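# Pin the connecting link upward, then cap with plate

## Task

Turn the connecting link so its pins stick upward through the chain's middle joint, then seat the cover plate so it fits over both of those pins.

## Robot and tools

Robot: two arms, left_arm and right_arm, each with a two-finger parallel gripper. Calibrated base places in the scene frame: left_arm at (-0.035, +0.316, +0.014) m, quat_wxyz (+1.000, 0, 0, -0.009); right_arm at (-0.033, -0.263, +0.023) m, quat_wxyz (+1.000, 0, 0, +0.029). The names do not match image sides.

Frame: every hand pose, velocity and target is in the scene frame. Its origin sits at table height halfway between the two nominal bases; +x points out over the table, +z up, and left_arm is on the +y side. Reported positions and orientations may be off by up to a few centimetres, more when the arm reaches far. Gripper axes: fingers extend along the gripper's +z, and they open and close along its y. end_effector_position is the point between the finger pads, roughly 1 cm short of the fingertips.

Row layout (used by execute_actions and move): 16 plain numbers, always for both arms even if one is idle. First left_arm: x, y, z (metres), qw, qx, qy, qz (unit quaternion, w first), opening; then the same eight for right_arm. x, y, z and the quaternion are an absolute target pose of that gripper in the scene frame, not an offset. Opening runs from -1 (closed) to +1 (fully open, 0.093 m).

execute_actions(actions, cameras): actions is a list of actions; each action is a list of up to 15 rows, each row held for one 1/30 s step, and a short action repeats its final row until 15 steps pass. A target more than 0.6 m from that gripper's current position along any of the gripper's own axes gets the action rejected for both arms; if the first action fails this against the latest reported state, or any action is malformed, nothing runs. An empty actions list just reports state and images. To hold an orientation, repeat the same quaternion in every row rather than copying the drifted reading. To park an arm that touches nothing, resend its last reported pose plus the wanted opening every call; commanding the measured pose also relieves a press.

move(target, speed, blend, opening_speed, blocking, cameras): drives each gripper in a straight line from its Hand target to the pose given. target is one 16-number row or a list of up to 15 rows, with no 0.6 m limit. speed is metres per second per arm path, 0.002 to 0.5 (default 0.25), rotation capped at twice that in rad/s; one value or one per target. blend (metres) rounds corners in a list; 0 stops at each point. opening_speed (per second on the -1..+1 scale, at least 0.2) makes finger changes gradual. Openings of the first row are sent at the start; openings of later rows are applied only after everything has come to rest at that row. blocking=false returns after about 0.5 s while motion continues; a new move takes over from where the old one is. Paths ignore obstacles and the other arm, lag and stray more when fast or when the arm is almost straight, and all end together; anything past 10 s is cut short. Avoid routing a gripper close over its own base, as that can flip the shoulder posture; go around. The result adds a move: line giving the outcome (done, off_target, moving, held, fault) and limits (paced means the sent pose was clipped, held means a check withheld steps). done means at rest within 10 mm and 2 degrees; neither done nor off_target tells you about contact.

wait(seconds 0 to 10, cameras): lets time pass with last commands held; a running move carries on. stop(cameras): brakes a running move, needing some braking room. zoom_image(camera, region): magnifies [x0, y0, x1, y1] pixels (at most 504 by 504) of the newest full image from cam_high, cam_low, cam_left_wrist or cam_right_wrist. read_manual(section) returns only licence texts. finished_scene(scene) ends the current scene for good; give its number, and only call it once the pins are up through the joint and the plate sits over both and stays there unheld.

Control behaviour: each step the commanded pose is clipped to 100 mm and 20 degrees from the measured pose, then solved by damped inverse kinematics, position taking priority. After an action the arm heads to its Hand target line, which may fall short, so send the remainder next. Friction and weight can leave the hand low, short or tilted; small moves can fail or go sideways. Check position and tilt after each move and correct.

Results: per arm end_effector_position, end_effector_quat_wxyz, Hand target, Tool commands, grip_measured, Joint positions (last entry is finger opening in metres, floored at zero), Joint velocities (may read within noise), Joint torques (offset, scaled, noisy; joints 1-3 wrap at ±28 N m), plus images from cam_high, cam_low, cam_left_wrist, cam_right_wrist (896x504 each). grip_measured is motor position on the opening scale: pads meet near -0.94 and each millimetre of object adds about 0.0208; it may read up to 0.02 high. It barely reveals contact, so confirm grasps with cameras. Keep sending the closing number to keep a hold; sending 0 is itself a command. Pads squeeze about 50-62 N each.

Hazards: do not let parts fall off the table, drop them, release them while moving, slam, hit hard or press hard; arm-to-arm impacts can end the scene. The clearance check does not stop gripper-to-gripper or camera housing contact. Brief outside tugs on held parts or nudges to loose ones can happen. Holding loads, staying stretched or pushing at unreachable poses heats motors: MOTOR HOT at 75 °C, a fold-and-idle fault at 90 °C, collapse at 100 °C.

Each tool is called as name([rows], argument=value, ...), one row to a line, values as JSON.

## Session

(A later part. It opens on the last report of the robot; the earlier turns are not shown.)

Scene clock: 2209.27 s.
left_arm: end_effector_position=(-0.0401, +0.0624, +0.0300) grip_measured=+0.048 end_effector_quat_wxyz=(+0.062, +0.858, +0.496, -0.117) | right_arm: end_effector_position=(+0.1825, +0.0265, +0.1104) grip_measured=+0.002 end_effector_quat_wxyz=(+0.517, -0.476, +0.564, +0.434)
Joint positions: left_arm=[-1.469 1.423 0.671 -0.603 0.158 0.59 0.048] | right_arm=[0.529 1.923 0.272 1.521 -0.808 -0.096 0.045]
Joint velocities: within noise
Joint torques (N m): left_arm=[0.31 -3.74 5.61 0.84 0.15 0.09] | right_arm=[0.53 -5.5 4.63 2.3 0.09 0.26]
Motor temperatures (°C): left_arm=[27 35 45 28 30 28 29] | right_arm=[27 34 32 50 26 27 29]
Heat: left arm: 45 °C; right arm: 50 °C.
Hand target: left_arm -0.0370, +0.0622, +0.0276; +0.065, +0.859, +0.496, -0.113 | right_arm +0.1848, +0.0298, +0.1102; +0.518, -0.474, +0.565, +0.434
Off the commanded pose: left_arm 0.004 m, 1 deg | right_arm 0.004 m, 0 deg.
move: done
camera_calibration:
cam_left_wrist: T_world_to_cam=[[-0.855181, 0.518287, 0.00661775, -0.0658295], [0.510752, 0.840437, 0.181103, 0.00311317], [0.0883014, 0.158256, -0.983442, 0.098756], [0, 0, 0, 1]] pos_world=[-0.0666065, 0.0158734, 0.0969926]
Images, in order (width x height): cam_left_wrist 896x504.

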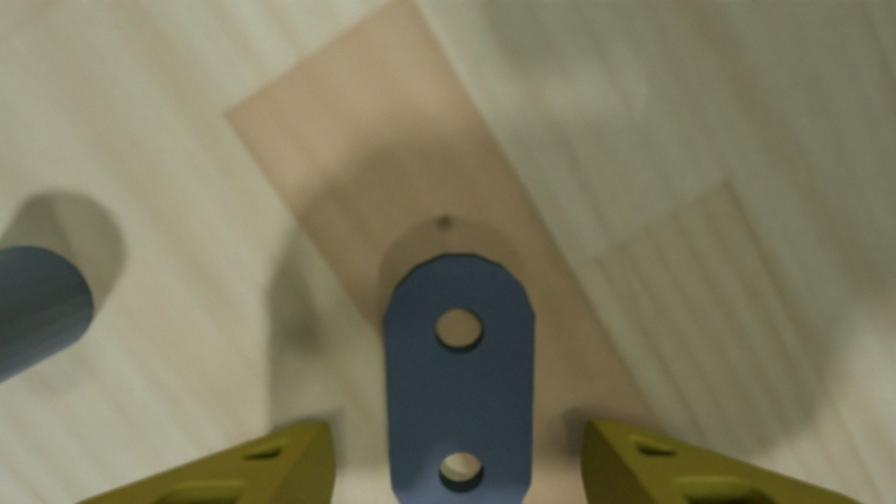

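move([
  [-0.0362,0.0633,0.0185,0.0653,0.8586,0.4957,-0.1130,0.05,0.1849,0.0299,0.1101,0.5175,-0.4739,0.5648,0.4343,0],
], speed=0.03, cameras=["cam_left_wrist"])

Scene clock: 2215.93 s.
left_arm: end_effector_position=(-0.0391, +0.0634, +0.0210) grip_measured=+0.048 end_effector_quat_wxyz=(+0.062, +0.858, +0.496, -0.117) | right_arm: end_effector_position=(+0.1825, +0.0265, +0.1104) grip_measured=+0.002 end_effector_quat_wxyz=(+0.517, -0.476, +0.564, +0.434)
Joint positions: left_arm=[-1.464 1.442 0.645 -0.559 0.158 0.594 0.048] | right_arm=[0.529 1.923 0.272 1.521 -0.808 -0.096 0.045]
Joint velocities: within noise
Joint torques (N m): left_arm=[0.31 -3.7 5.5 0.81 0.16 0.11] | right_arm=[0.55 -5.57 4.56 2.3 0.11 0.18]
Motor temperatures (°C): left_arm=[27 35 45 28 30 28 28] | right_arm=[27 34 32 50 26 27 29]
Heat: left arm: 45 °C; right arm: 50 °C.
Hand target: left_arm -0.0362, +0.0633, +0.0186; +0.065, +0.859, +0.496, -0.113 | right_arm +0.1848, +0.0298, +0.1102; +0.518, -0.474, +0.565, +0.434
Off the commanded pose: left_arm 0.004 m, 1 deg | right_arm 0.004 m, 0 deg.
move: done
camera_calibration:
cam_left_wrist: T_world_to_cam=[[-0.855073, 0.518475, 0.00586681, -0.0654522], [0.510765, 0.840301, 0.181696, 0.00340369], [0.0892749, 0.15836, -0.983337, 0.0896456], [0, 0, 0, 1]] pos_world=[-0.065708, 0.0168789, 0.0879174]
Images, in order (width x height): cam_left_wrist 896x504.

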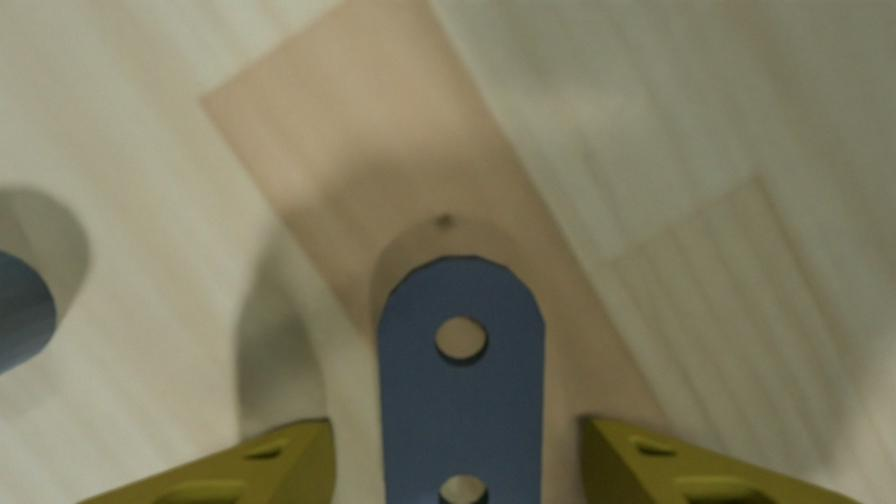

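move([
  [-0.0362,0.0633,0.0162,0.0653,0.8586,0.4957,-0.1130,0.05,0.1849,0.0299,0.1101,0.5175,-0.4739,0.5648,0.4343,0],
], speed=0.02, cameras=["cam_left_wrist"])

Scene clock: 2222.50 s.
left_arm: end_effector_position=(-0.0390, +0.0625, +0.0199) grip_measured=+0.048 end_effector_quat_wxyz=(+0.064, +0.858, +0.495, -0.117) | right_arm: end_effector_position=(+0.1825, +0.0265, +0.1104) grip_measured=+0.002 end_effector_quat_wxyz=(+0.517, -0.476, +0.564, +0.434)
Joint positions: left_arm=[-1.464 1.446 0.642 -0.549 0.158 0.595 0.048] | right_arm=[0.529 1.923 0.272 1.521 -0.808 -0.096 0.045]
Joint velocities: within noise
Joint torques (N m): left_arm=[0.32 -3.59 5.15 0.86 0.16 0.09] | right_arm=[0.66 -5.67 4.45 2.33 0.11 0.15]
Motor temperatures (°C): left_arm=[27 35 45 28 30 28 28] | right_arm=[27 34 32 50 26 27 29]
Heat: left arm: 45 °C; right arm: 50 °C.
Hand target: left_arm -0.0362, +0.0634, +0.0163; +0.065, +0.859, +0.496, -0.113 | right_arm +0.1848, +0.0298, +0.1102; +0.518, -0.474, +0.565, +0.434
Off the commanded pose: left_arm 0.005 m, 1 deg | right_arm 0.004 m, 0 deg.
move: done
camera_calibration:
cam_left_wrist: T_world_to_cam=[[-0.854502, 0.519435, 0.00353022, -0.0648832], [0.511591, 0.840382, 0.178977, 0.00442194], [0.09, 0.154742, -0.983847, 0.0889867], [0, 0, 0, 1]] pos_world=[-0.0657138, 0.0162165, 0.0869869]
Images, in order (width x height): cam_left_wrist 896x504.

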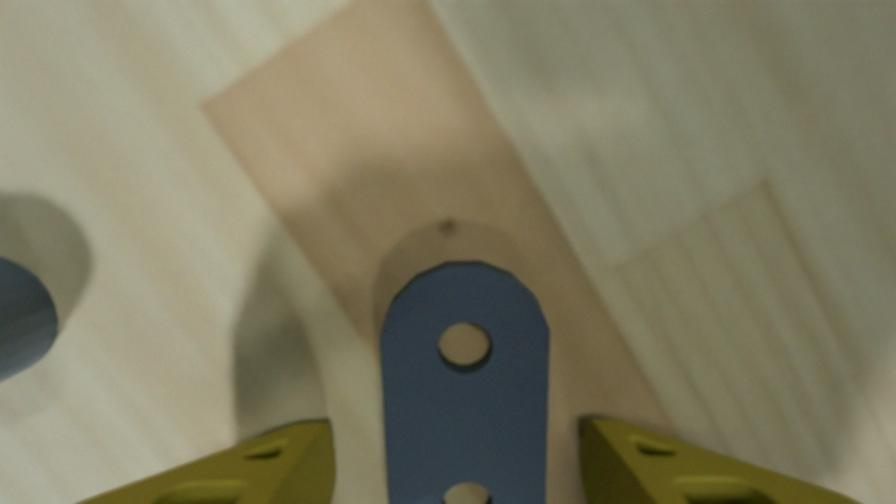

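move([
  [-0.0360,0.0640,0.0175,0.0653,0.8586,0.4957,-0.1130,-1,0.1849,0.0299,0.1101,0.5175,-0.4739,0.5648,0.4343,0],
], speed=0.02, opening_speed=1.0, cameras=["cam_left_wrist"])

Scene clock: 2230.57 s.
left_arm: end_effector_position=(-0.0387, +0.0618, +0.0201) grip_measured=-0.488 end_effector_quat_wxyz=(+0.066, +0.858, +0.495, -0.118) | right_arm: end_effector_position=(+0.1825, +0.0265, +0.1104) grip_measured=+0.002 end_effector_quat_wxyz=(+0.517, -0.476, +0.564, +0.434)
Joint positions: left_arm=[-1.464 1.446 0.642 -0.546 0.157 0.596 0.022] | right_arm=[0.529 1.923 0.272 1.521 -0.808 -0.096 0.045]
Joint velocities: within noise
Joint torques (N m): left_arm=[0.34 -4 5.29 0.76 0.18 0.08] | right_arm=[0.7 -5.7 4.6 2.31 0.15 0.21]
Motor temperatures (°C): left_arm=[27 35 44 28 30 28 28] | right_arm=[27 34 32 50 26 27 29]
Heat: left arm: 44 °C; right arm: 50 °C.
Hand target: left_arm -0.0361, +0.0640, +0.0175; +0.065, +0.859, +0.496, -0.113 | right_arm +0.1848, +0.0298, +0.1102; +0.518, -0.474, +0.565, +0.434
Off the commanded pose: left_arm 0.004 m, 1 deg | right_arm 0.004 m, 0 deg.
move: done
camera_calibration:
cam_left_wrist: T_world_to_cam=[[-0.854414, 0.519591, 0.000815206, -0.0641388], [0.511511, 0.84085, 0.176997, 0.00480395], [0.0912806, 0.151646, -0.984211, 0.0894472], [0, 0, 0, 1]] pos_world=[-0.0654232, 0.0157223, 0.0872369]
Images, in order (width x height): cam_left_wrist 896x504.

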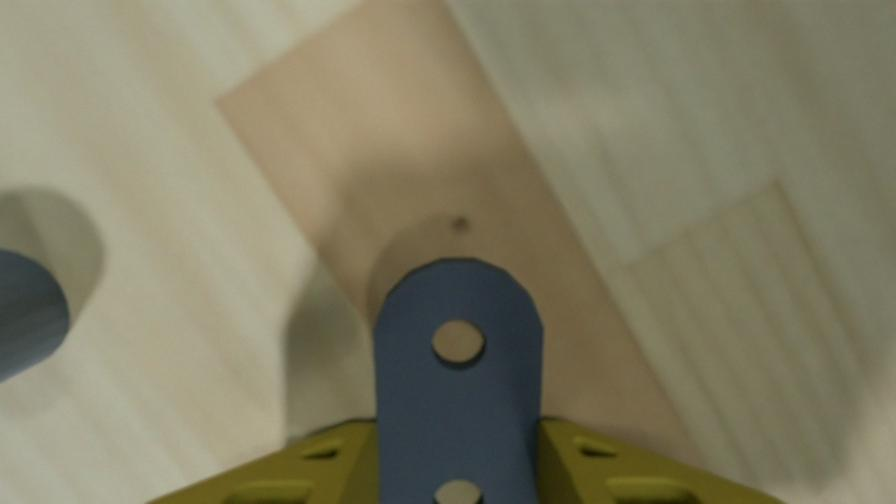

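move([
  [-0.0360,0.0640,0.06,0.0653,0.8586,0.4957,-0.1130,-1,0.1849,0.0299,0.1101,0.5175,-0.4739,0.5648,0.4343,0],
  [0.0,0.08,0.17,0.0653,0.8586,0.4957,-0.1130,-1,0.1849,0.0299,0.1101,0.5175,-0.4739,0.5648,0.4343,0],
  [0.14,0.15,0.19,0.1206,0.3794,0.9160,-0.0500,-1,0.1849,0.0299,0.1101,0.5175,-0.4739,0.5648,0.4343,0],
  [0.221,0.196,0.13,0.1228,-0.3367,0.9325,0.0443,-1,0.1849,0.0299,0.1101,0.5175,-0.4739,0.5648,0.4343,0],
], speed=[0.05,0.2,0.25,0.2], blend=[0.01,0.03,0.03,0])

Scene clock: 2251.20 s.
left_arm: end_effector_position=(+0.2118, +0.1968, +0.1234) grip_measured=-0.488 end_effector_quat_wxyz=(+0.108, -0.328, +0.937, +0.050) | right_arm: end_effector_position=(+0.1825, +0.0265, +0.1104) grip_measured=+0.002 end_effector_quat_wxyz=(+0.517, -0.476, +0.564, +0.434)
Joint positions: left_arm=[-0.575 1.528 1.168 -1.16 -0.234 -1.261 0.022] | right_arm=[0.529 1.923 0.272 1.521 -0.808 -0.096 0.045]
Joint velocities: within noise
Joint torques (N m): left_arm=[0.25 -4.96 8.95 0.43 -0.24 -0.09] | right_arm=[0.59 -5.52 4.62 2.33 0.09 0.16]
Motor temperatures (°C): left_arm=[27 35 45 28 29 28 29] | right_arm=[27 34 32 50 26 27 29]
Heat: left arm: 45 °C; right arm: 50 °C.
Hand target: left_arm +0.2208, +0.1960, +0.1301; +0.123, -0.337, +0.933, +0.044 | right_arm +0.1848, +0.0298, +0.1102; +0.518, -0.474, +0.565, +0.434
Off the commanded pose: left_arm 0.011 m, 2 deg | right_arm 0.004 m, 0 deg.
move: off_target (left_arm)
camera_calibration:
cam_left_wrist: T_world_to_cam=[[0.608826, -0.792924, -0.0245257, 0.0311374], [-0.772609, -0.599676, 0.208481, 0.296467], [-0.180017, -0.10798, -0.977719, 0.255621], [0, 0, 0, 1]] pos_world=[0.256112, 0.230076, 0.188882]
cam_right_wrist: T_world_to_cam=[[0.984944, -0.17021, 0.0302387, -0.180785], [-0.0680698, -0.54263, -0.837209, 0.153659], [0.15891, 0.822546, -0.546046, 0.0942457], [0, 0, 0, 1]] pos_world=[0.173546, -0.0249132, 0.185574]

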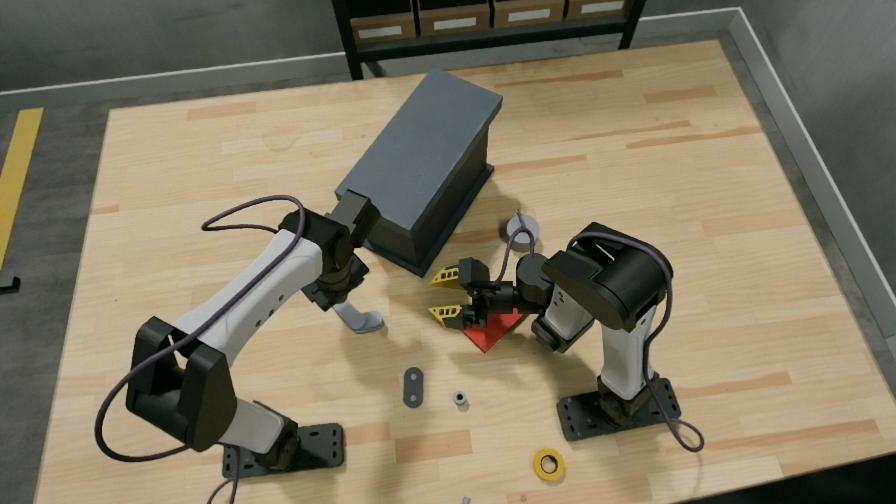

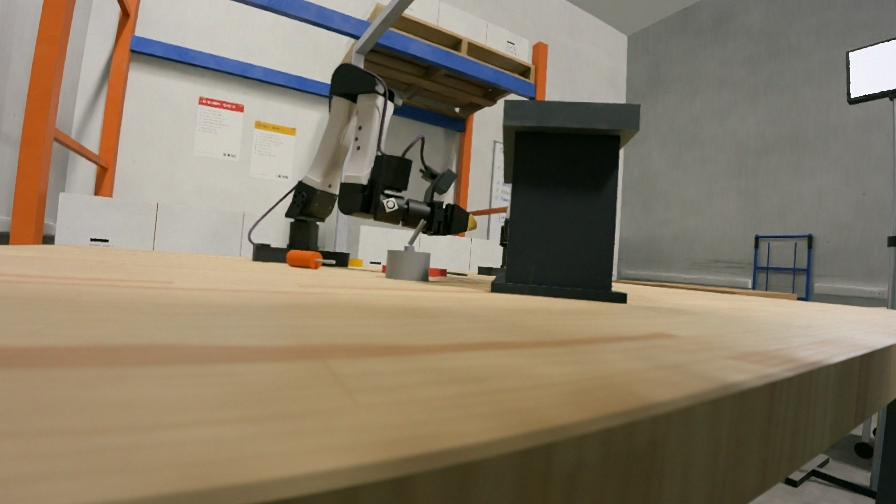

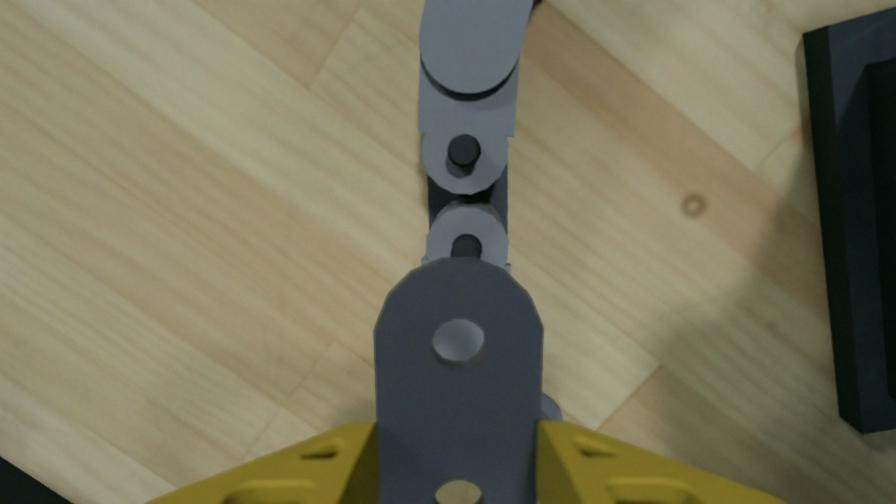

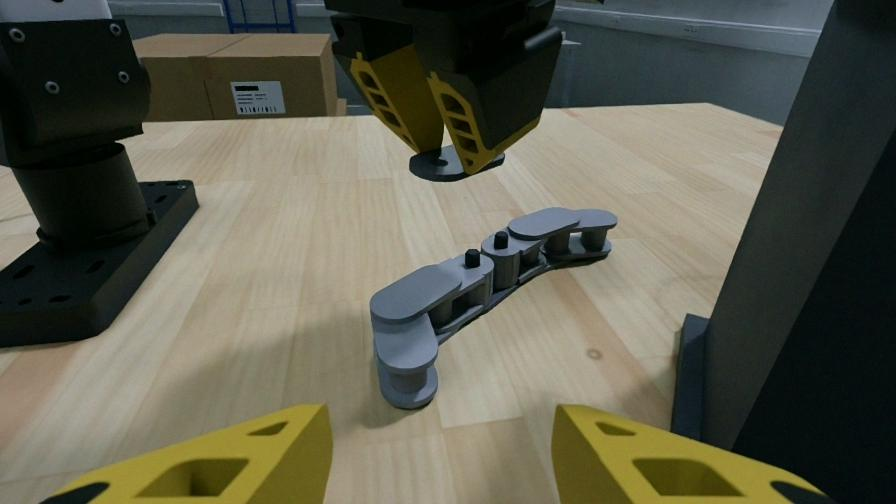

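move([
  [0.220,0.193,0.075,0.1301,-0.3509,0.9260,0.0493,-1,0.1849,0.0299,0.1101,0.5175,-0.4739,0.5648,0.4343,0],
], speed=0.08, cameras=["cam_left_wrist","cam_right_wrist"])

zoom_image(camera="cam_right_wrist", region=[360, 160, 620, 340])

Scene clock: 2300.63 s.
left_arm: end_effector_position=(+0.2179, +0.1934, +0.0757) grip_measured=-0.488 end_effector_quat_wxyz=(+0.121, -0.350, +0.928, +0.048) | right_arm: end_effector_position=(+0.1825, +0.0265, +0.1104) grip_measured=+0.002 end_effector_quat_wxyz=(+0.517, -0.476, +0.564, +0.434)
Joint positions: left_arm=[-0.585 1.585 1.026 -0.95 -0.254 -1.316 0.022] | right_arm=[0.529 1.923 0.272 1.521 -0.808 -0.096 0.045]
Joint velocities: within noise
Joint torques (N m): left_arm=[-0.99 -5.31 6.01 0.51 -0.24 -0.08] | right_arm=[0.59 -5.6 4.52 2.34 0.12 0.18]
Motor temperatures (°C): left_arm=[27 35 47 27 30 28 30] | right_arm=[27 34 32 50 26 27 29]
Heat: left arm: 47 °C; right arm: 50 °C.
Hand target: left_arm +0.2199, +0.1931, +0.0750; +0.130, -0.351, +0.926, +0.049 | right_arm +0.1848, +0.0298, +0.1102; +0.518, -0.474, +0.565, +0.434
Off the commanded pose: left_arm 0.002 m, 1 deg | right_arm 0.004 m, 0 deg.
move: done
camera_calibration:
cam_left_wrist: T_world_to_cam=[[0.644191, -0.764837, -0.00652238, 0.00903843], [-0.750789, -0.633942, 0.185562, 0.312669], [-0.14606, -0.114641, -0.982611, 0.203903], [0, 0, 0, 1]] pos_world=[0.258708, 0.228502, 0.142397]
cam_right_wrist: T_world_to_cam=[[0.984944, -0.17021, 0.0302387, -0.180785], [-0.0680698, -0.54263, -0.837209, 0.153659], [0.15891, 0.822546, -0.546046, 0.0942457], [0, 0, 0, 1]] pos_world=[0.173546, -0.0249132, 0.185574]
Images, in order (width x height): cam_left_wrist 896x504, cam_right_wrist 896x504.

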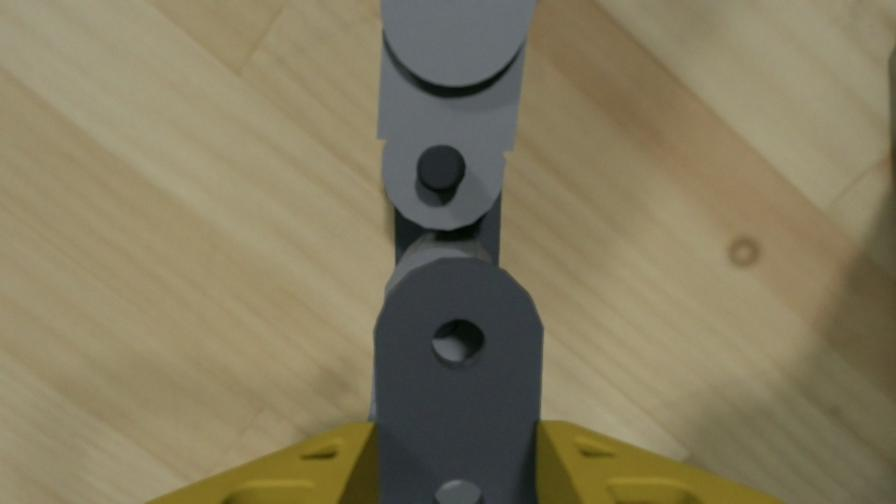

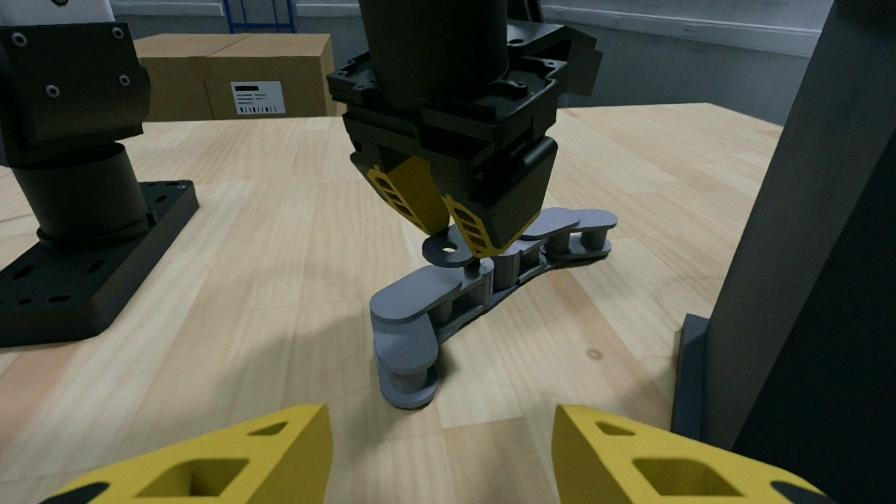

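Scaled by 1.938 from the camera's 896x504 image, which has a finer 1280x720 frame.

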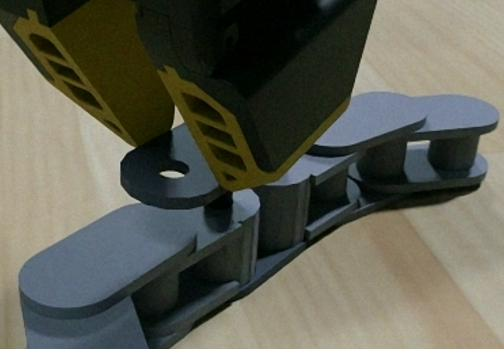

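zoom_image(camera="cam_left_wrist", region=[380, 240, 540, 400])

Scaled by 3.150 from the camera's 896x504 image, which has a finer 1280x720 frame.

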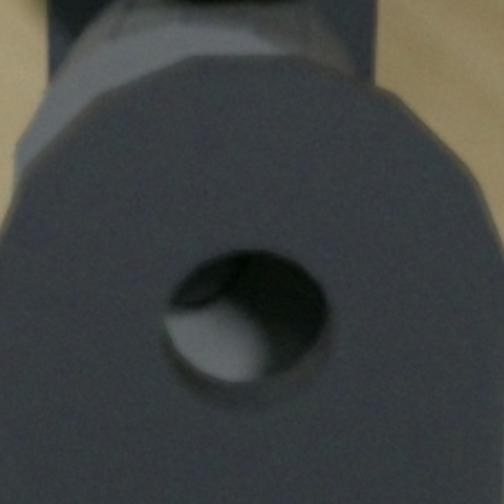

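move([
  [0.2400,0.2140,0.072,0.1301,-0.3509,0.9260,0.0493,-1,0.1849,0.0299,0.1101,0.5175,-0.4739,0.5648,0.4343,0],
], speed=0.05, cameras=["cam_left_wrist","cam_right_wrist"])

zoom_image(camera="cam_right_wrist", region=[400, 160, 600, 340])

zoom_image(camera="cam_left_wrist", region=[360, 250, 560, 504])

Scene clock: 2323.70 s.
left_arm: end_effector_position=(+0.2359, +0.2132, +0.0721) grip_measured=-0.488 end_effector_quat_wxyz=(+0.124, -0.353, +0.926, +0.050) | right_arm: end_effector_position=(+0.1825, +0.0265, +0.1104) grip_measured=+0.002 end_effector_quat_wxyz=(+0.517, -0.476, +0.564, +0.434)
Joint positions: left_arm=[-0.492 1.602 1.026 -0.909 -0.255 -1.226 0.022] | right_arm=[0.529 1.923 0.272 1.521 -0.808 -0.096 0.045]
Joint velocities: within noise
Joint torques (N m): left_arm=[0.16 -5.33 6.5 0.58 -0.18 0.08] | right_arm=[0.58 -5.55 4.57 2.33 0.12 0.2]
Motor temperatures (°C): left_arm=[27 36 46 27 30 28 30] | right_arm=[27 34 32 50 26 27 29]
Heat: left arm: 46 °C; right arm: 50 °C.
Hand target: left_arm +0.2399, +0.2141, +0.0720; +0.130, -0.351, +0.926, +0.050 | right_arm +0.1848, +0.0298, +0.1102; +0.518, -0.474, +0.565, +0.434
Off the commanded pose: left_arm 0.004 m, 1 deg | right_arm 0.004 m, 0 deg.
move: done
camera_calibration:
cam_left_wrist: T_world_to_cam=[[0.648969, -0.760783, -0.00695789, 0.0106267], [-0.74775, -0.639485, 0.17869, 0.340354], [-0.140394, -0.110761, -0.983881, 0.203218], [0, 0, 0, 1]] pos_world=[0.276133, 0.248244, 0.139198]
cam_right_wrist: T_world_to_cam=[[0.984944, -0.17021, 0.0302387, -0.180785], [-0.0680698, -0.54263, -0.837209, 0.153659], [0.15891, 0.822546, -0.546046, 0.0942457], [0, 0, 0, 1]] pos_world=[0.173546, -0.0249132, 0.185574]
Images, in order (width x height): cam_left_wrist 896x504, cam_right_wrist 896x504.

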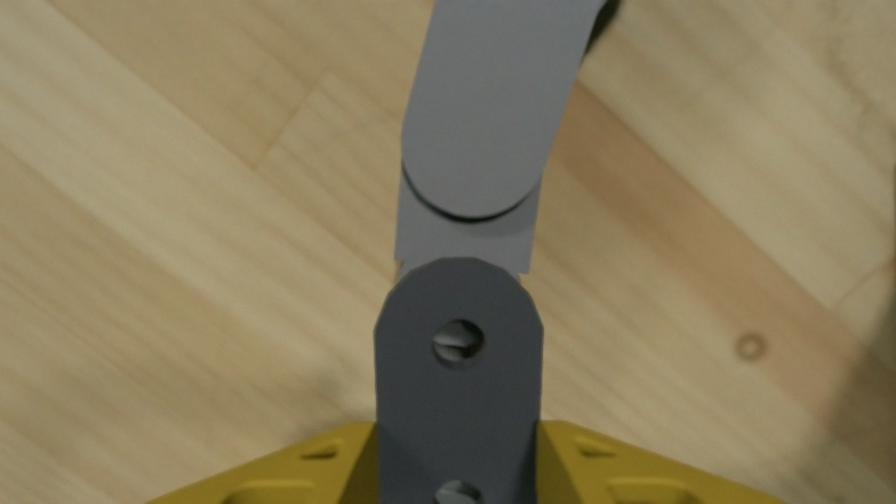

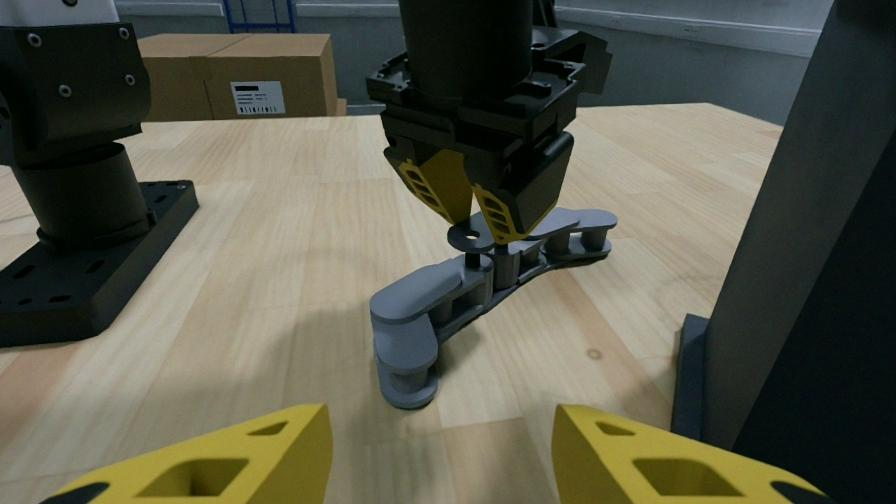

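Scaled by 2.520 from the camera's 896x504 image, which has a finer 1280x720 frame.

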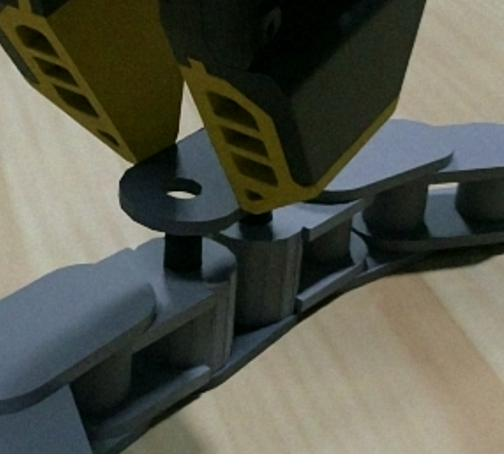

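Scaled by 1.984 from the camera's 896x504 image, which has a finer 1280x720 frame.

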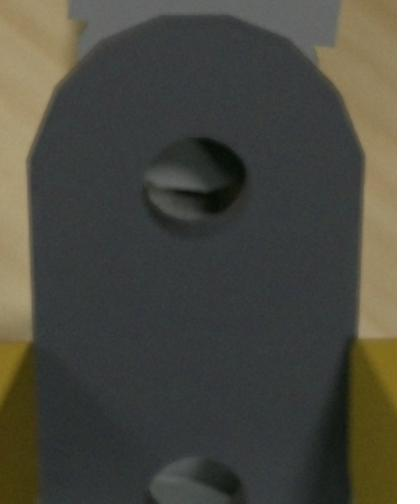

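zoom_image(camera="cam_left_wrist", region=[420, 305, 500, 385])

zoom_image(camera="cam_left_wrist", region=[420, 455, 500, 504])

Scaled by 6.300 from the camera's 896x504 image, which has a finer 1280x720 frame.

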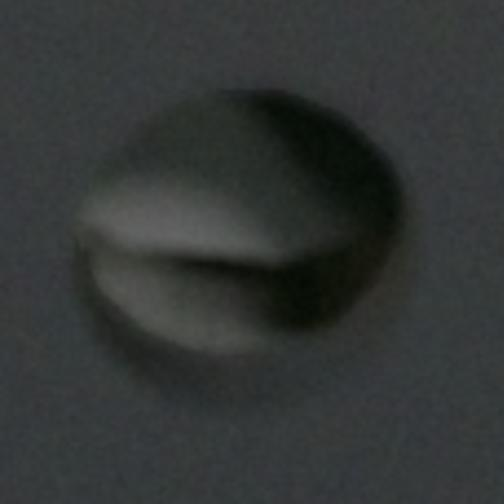

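Scaled by 6.300 from the camera's 896x504 image, which has a finer 1280x720 frame.

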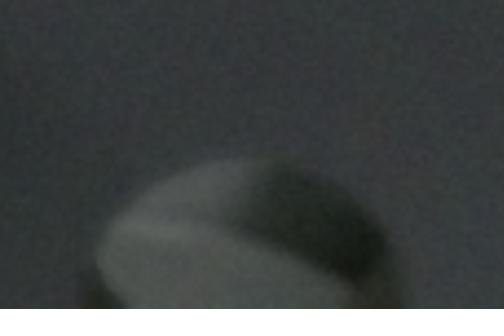

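move([
  [0.2418,0.2157,0.069,0.1301,-0.3509,0.9260,0.0493,-1,0.1849,0.0299,0.1101,0.5175,-0.4739,0.5648,0.4343,0],
], speed=0.03, cameras=["cam_left_wrist","cam_right_wrist"])

zoom_image(camera="cam_right_wrist", region=[440, 200, 560, 300])

zoom_image(camera="cam_left_wrist", region=[420, 305, 500, 385])

Scene clock: 2390.63 s.
left_arm: end_effector_position=(+0.2393, +0.2136, +0.0708) grip_measured=-0.488 end_effector_quat_wxyz=(+0.127, -0.352, +0.926, +0.047) | right_arm: end_effector_position=(+0.1825, +0.0265, +0.1104) grip_measured=+0.002 end_effector_quat_wxyz=(+0.517, -0.476, +0.564, +0.434)
Joint positions: left_arm=[-0.485 1.608 1.026 -0.895 -0.255 -1.217 0.022] | right_arm=[0.529 1.923 0.272 1.521 -0.808 -0.096 0.045]
Joint velocities: within noise
Joint torques (N m): left_arm=[0.29 -5.34 5.94 0.54 -0.16 0.11] | right_arm=[0.62 -5.75 4.4 2.31 0.14 0.15]
Motor temperatures (°C): left_arm=[27 35 46 27 30 28 30] | right_arm=[27 34 32 50 26 27 29]
Heat: left arm: 46 °C; right arm: 50 °C.
Hand target: left_arm +0.2417, +0.2158, +0.0690; +0.130, -0.351, +0.926, +0.050 | right_arm +0.1848, +0.0298, +0.1102; +0.518, -0.474, +0.565, +0.434
Off the commanded pose: left_arm 0.004 m, 0 deg | right_arm 0.004 m, 0 deg.
move: done
camera_calibration:
cam_left_wrist: T_world_to_cam=[[0.647502, -0.762062, -0.00154156, 0.00894116], [-0.750012, -0.637619, 0.175854, 0.343717], [-0.134995, -0.11271, -0.984415, 0.201592], [0, 0, 0, 1]] pos_world=[0.279216, 0.248696, 0.13802]
cam_right_wrist: T_world_to_cam=[[0.984944, -0.17021, 0.0302387, -0.180785], [-0.0680698, -0.54263, -0.837209, 0.153659], [0.15891, 0.822546, -0.546046, 0.0942457], [0, 0, 0, 1]] pos_world=[0.173546, -0.0249132, 0.185574]
Images, in order (width x height): cam_left_wrist 896x504, cam_right_wrist 896x504.

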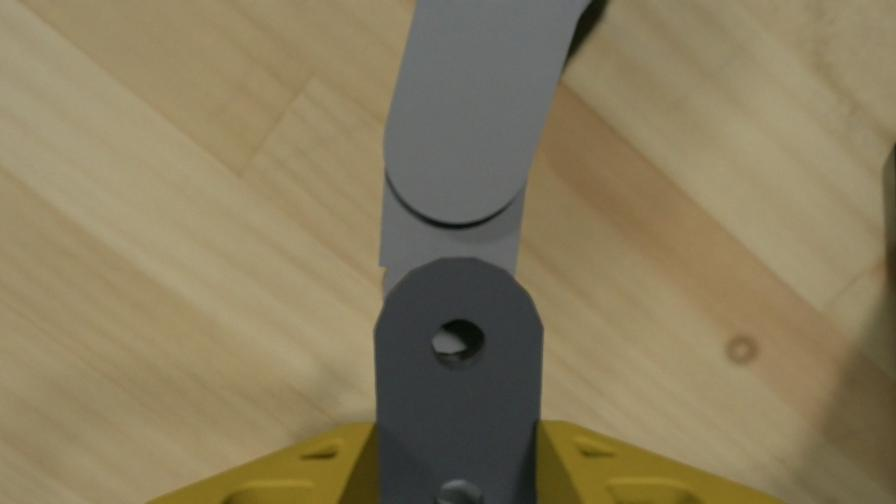

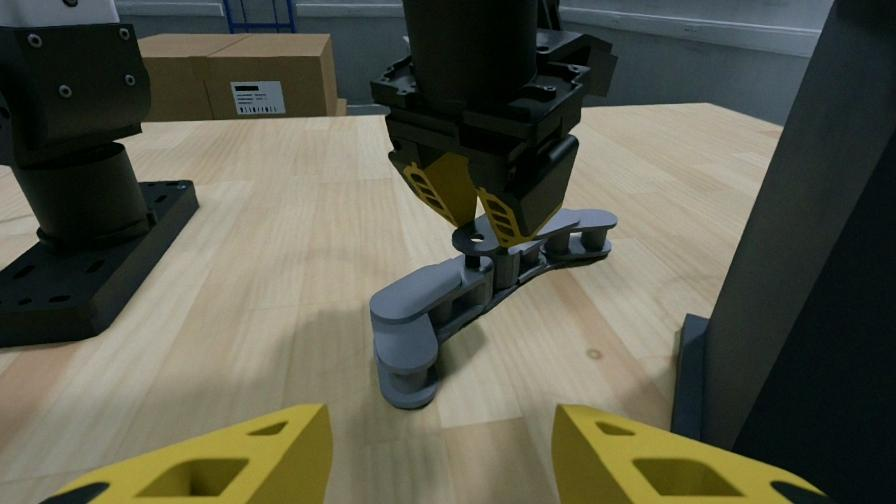

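Scaled by 4.200 from the camera's 896x504 image, which has a finer 1280x720 frame.

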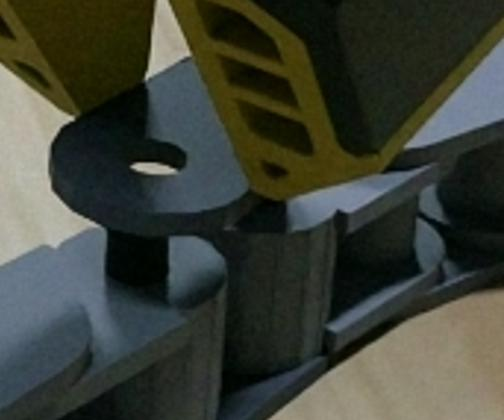

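Scaled by 6.300 from the camera's 896x504 image, which has a finer 1280x720 frame.

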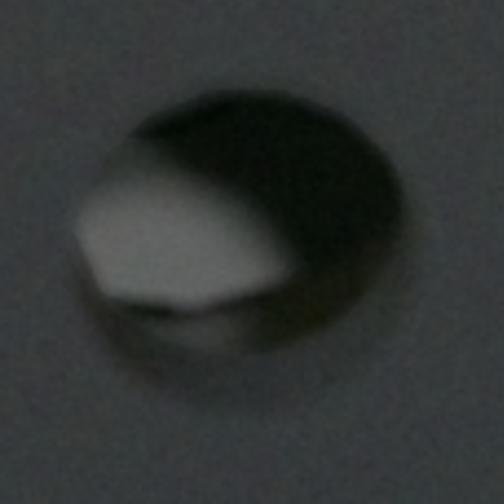

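zoom_image(camera="cam_left_wrist", region=[340, 190, 580, 400])

zoom_image(camera="cam_right_wrist", region=[420, 170, 580, 310])

Scaled by 2.100 from the camera's 896x504 image, which has a finer 1280x720 frame.

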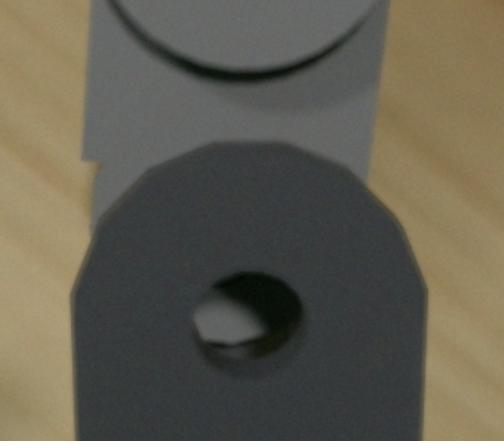

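Scaled by 3.150 from the camera's 896x504 image, which has a finer 1280x720 frame.

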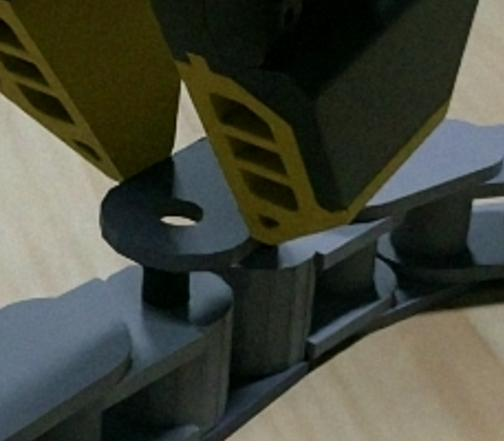

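move([
  [0.2420,0.2182,0.0655,0.1301,-0.3509,0.9260,0.0493,-1,0.1849,0.0299,0.1101,0.5175,-0.4739,0.5648,0.4343,0],
], speed=0.03, cameras=["cam_left_wrist","cam_right_wrist"])

zoom_image(camera="cam_right_wrist", region=[420, 170, 580, 310])

zoom_image(camera="cam_left_wrist", region=[420, 305, 500, 385])

Scene clock: 2496.23 s.
left_arm: end_effector_position=(+0.2400, +0.2160, +0.0678) grip_measured=-0.488 end_effector_quat_wxyz=(+0.128, -0.352, +0.926, +0.047) | right_arm: end_effector_position=(+0.1825, +0.0265, +0.1104) grip_measured=+0.002 end_effector_quat_wxyz=(+0.517, -0.476, +0.564, +0.434)
Joint positions: left_arm=[-0.477 1.608 1.013 -0.877 -0.255 -1.208 0.022] | right_arm=[0.529 1.923 0.272 1.521 -0.808 -0.096 0.045]
Joint velocities: within noise
Joint torques (N m): left_arm=[0.24 -5.31 5.83 0.61 -0.16 0.11] | right_arm=[0.7 -5.46 4.56 2.29 0.09 0.21]
Motor temperatures (°C): left_arm=[27 36 44 27 30 28 31] | right_arm=[27 34 31 50 26 27 29]
Heat: left arm: 44 °C; right arm: 50 °C.
Hand target: left_arm +0.2420, +0.2182, +0.0655; +0.130, -0.351, +0.926, +0.049 | right_arm +0.1848, +0.0298, +0.1102; +0.518, -0.474, +0.565, +0.434
Off the commanded pose: left_arm 0.004 m, 0 deg | right_arm 0.004 m, 0 deg.
move: done
camera_calibration:
cam_left_wrist: T_world_to_cam=[[0.647459, -0.7621, 0.0000169587, 0.0101746], [-0.750423, -0.637534, 0.174401, 0.346482], [-0.1329, -0.11293, -0.984675, 0.198588], [0, 0, 0, 1]] pos_world=[0.279813, 0.251075, 0.135118]
cam_right_wrist: T_world_to_cam=[[0.984944, -0.17021, 0.0302387, -0.180785], [-0.0680698, -0.54263, -0.837209, 0.153659], [0.15891, 0.822546, -0.546046, 0.0942457], [0, 0, 0, 1]] pos_world=[0.173546, -0.0249132, 0.185574]
Images, in order (width x height): cam_left_wrist 896x504, cam_right_wrist 896x504.

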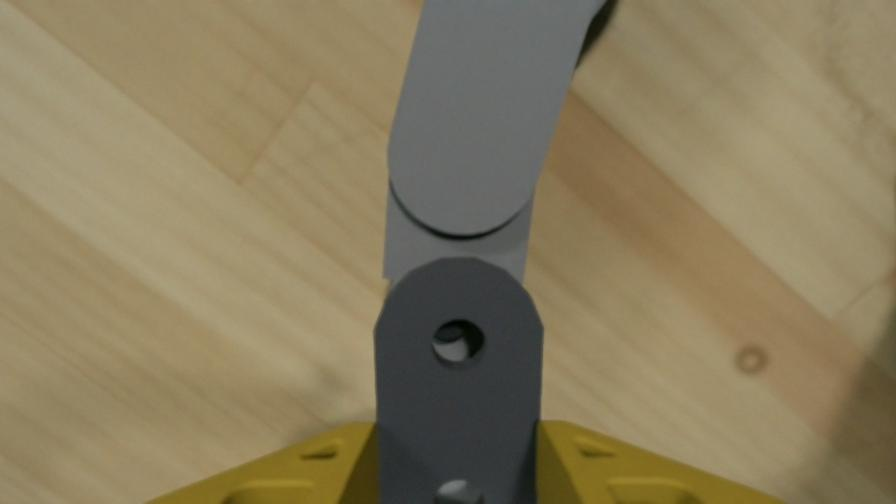

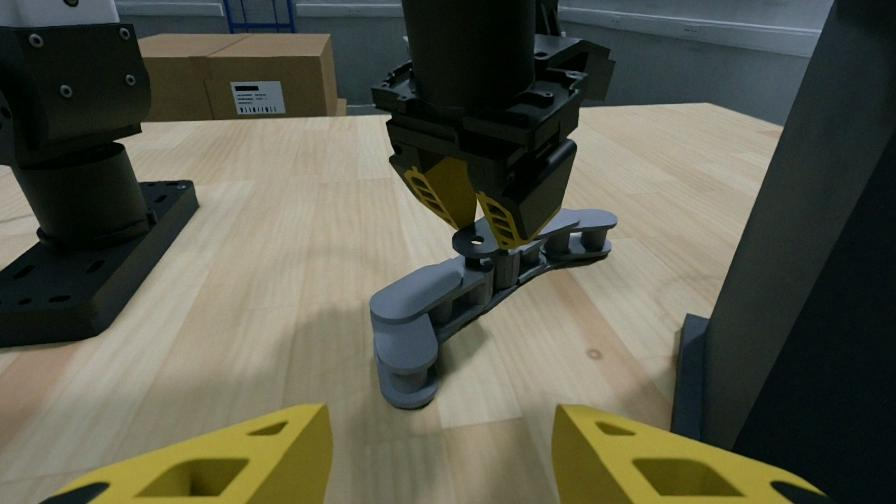

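Scaled by 3.150 from the camera's 896x504 image, which has a finer 1280x720 frame.

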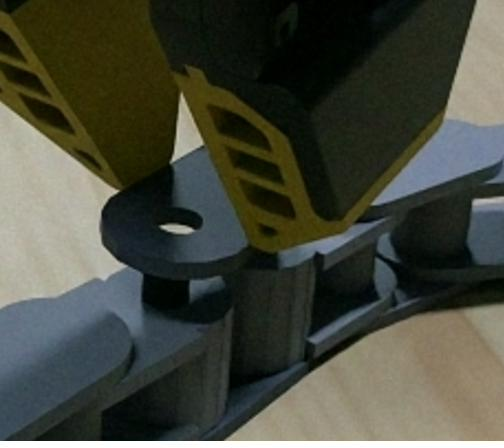

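Scaled by 6.300 from the camera's 896x504 image, which has a finer 1280x720 frame.

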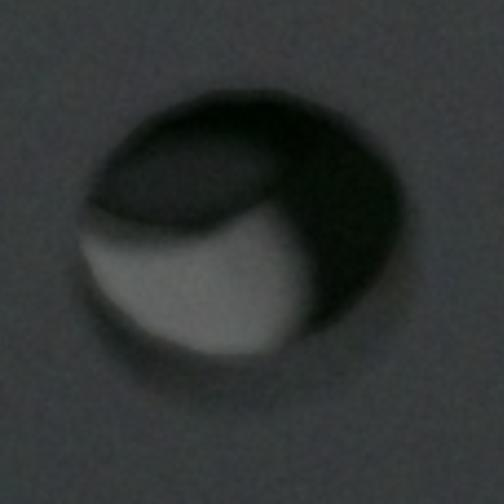

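move([
  [0.2404,0.2200,0.063,0.1301,-0.3509,0.9260,0.0493,-1,0.1849,0.0299,0.1101,0.5175,-0.4739,0.5648,0.4343,0],
], speed=0.03, cameras=["cam_left_wrist","cam_right_wrist"])

zoom_image(camera="cam_right_wrist", region=[420, 170, 580, 310])

zoom_image(camera="cam_left_wrist", region=[420, 305, 500, 385])

Scene clock: 2511.10 s.
left_arm: end_effector_position=(+0.2382, +0.2179, +0.0640) grip_measured=-0.488 end_effector_quat_wxyz=(+0.126, -0.352, +0.926, +0.049) | right_arm: end_effector_position=(+0.1825, +0.0265, +0.1104) grip_measured=+0.002 end_effector_quat_wxyz=(+0.517, -0.476, +0.564, +0.434)
Joint positions: left_arm=[-0.474 1.608 0.997 -0.866 -0.255 -1.205 0.022] | right_arm=[0.529 1.923 0.272 1.521 -0.808 -0.096 0.045]
Joint velocities: within noise
Joint torques (N m): left_arm=[0.32 -5.7 5.81 0.57 -0.16 0.1] | right_arm=[0.62 -5.63 4.57 2.33 0.12 0.17]
Motor temperatures (°C): left_arm=[27 36 44 27 30 28 31] | right_arm=[27 34 31 50 26 27 29]
Heat: left arm: 44 °C; right arm: 50 °C.
Hand target: left_arm +0.2404, +0.2200, +0.0631; +0.130, -0.351, +0.926, +0.049 | right_arm +0.1848, +0.0298, +0.1102; +0.518, -0.474, +0.565, +0.434
Off the commanded pose: left_arm 0.003 m, 0 deg | right_arm 0.004 m, 0 deg.
move: done
camera_calibration:
cam_left_wrist: T_world_to_cam=[[0.647535, -0.762022, -0.00470932, 0.0131082], [-0.749609, -0.638074, 0.175923, 0.346869], [-0.137062, -0.110386, -0.984393, 0.195263], [0, 0, 0, 1]] pos_world=[0.278291, 0.252871, 0.131255]
cam_right_wrist: T_world_to_cam=[[0.984944, -0.17021, 0.0302387, -0.180785], [-0.0680698, -0.54263, -0.837209, 0.153659], [0.15891, 0.822546, -0.546046, 0.0942457], [0, 0, 0, 1]] pos_world=[0.173546, -0.0249132, 0.185574]
Images, in order (width x height): cam_left_wrist 896x504, cam_right_wrist 896x504.

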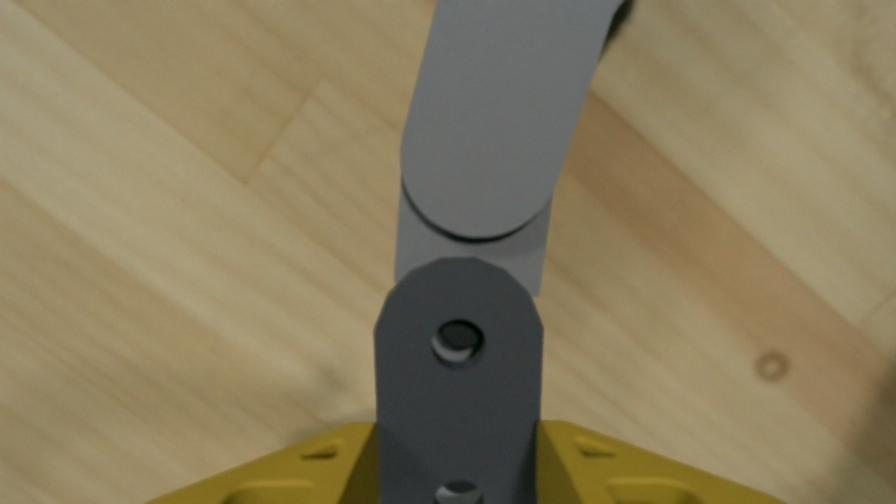

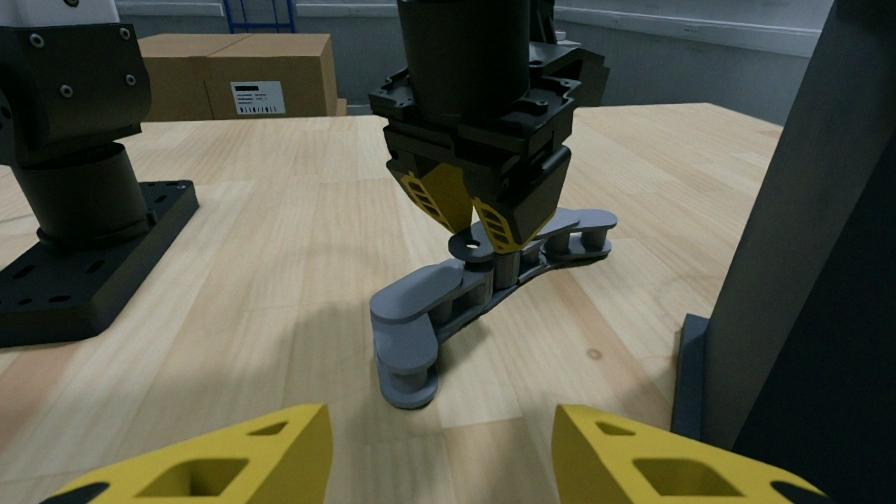

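Scaled by 3.150 from the camera's 896x504 image, which has a finer 1280x720 frame.

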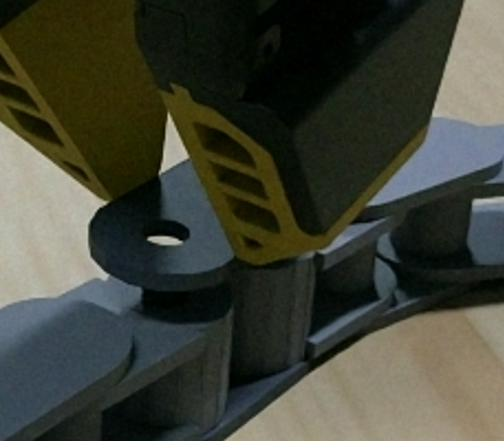

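Scaled by 6.300 from the camera's 896x504 image, which has a finer 1280x720 frame.

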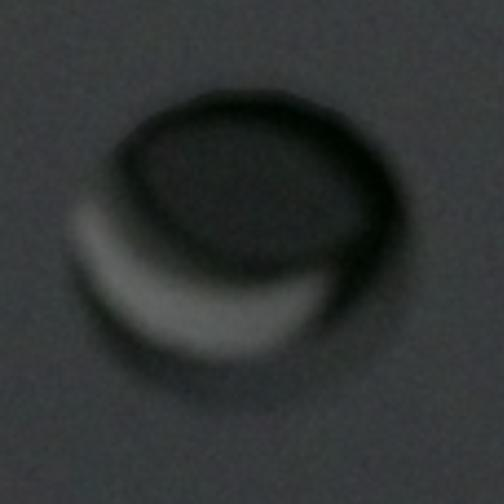

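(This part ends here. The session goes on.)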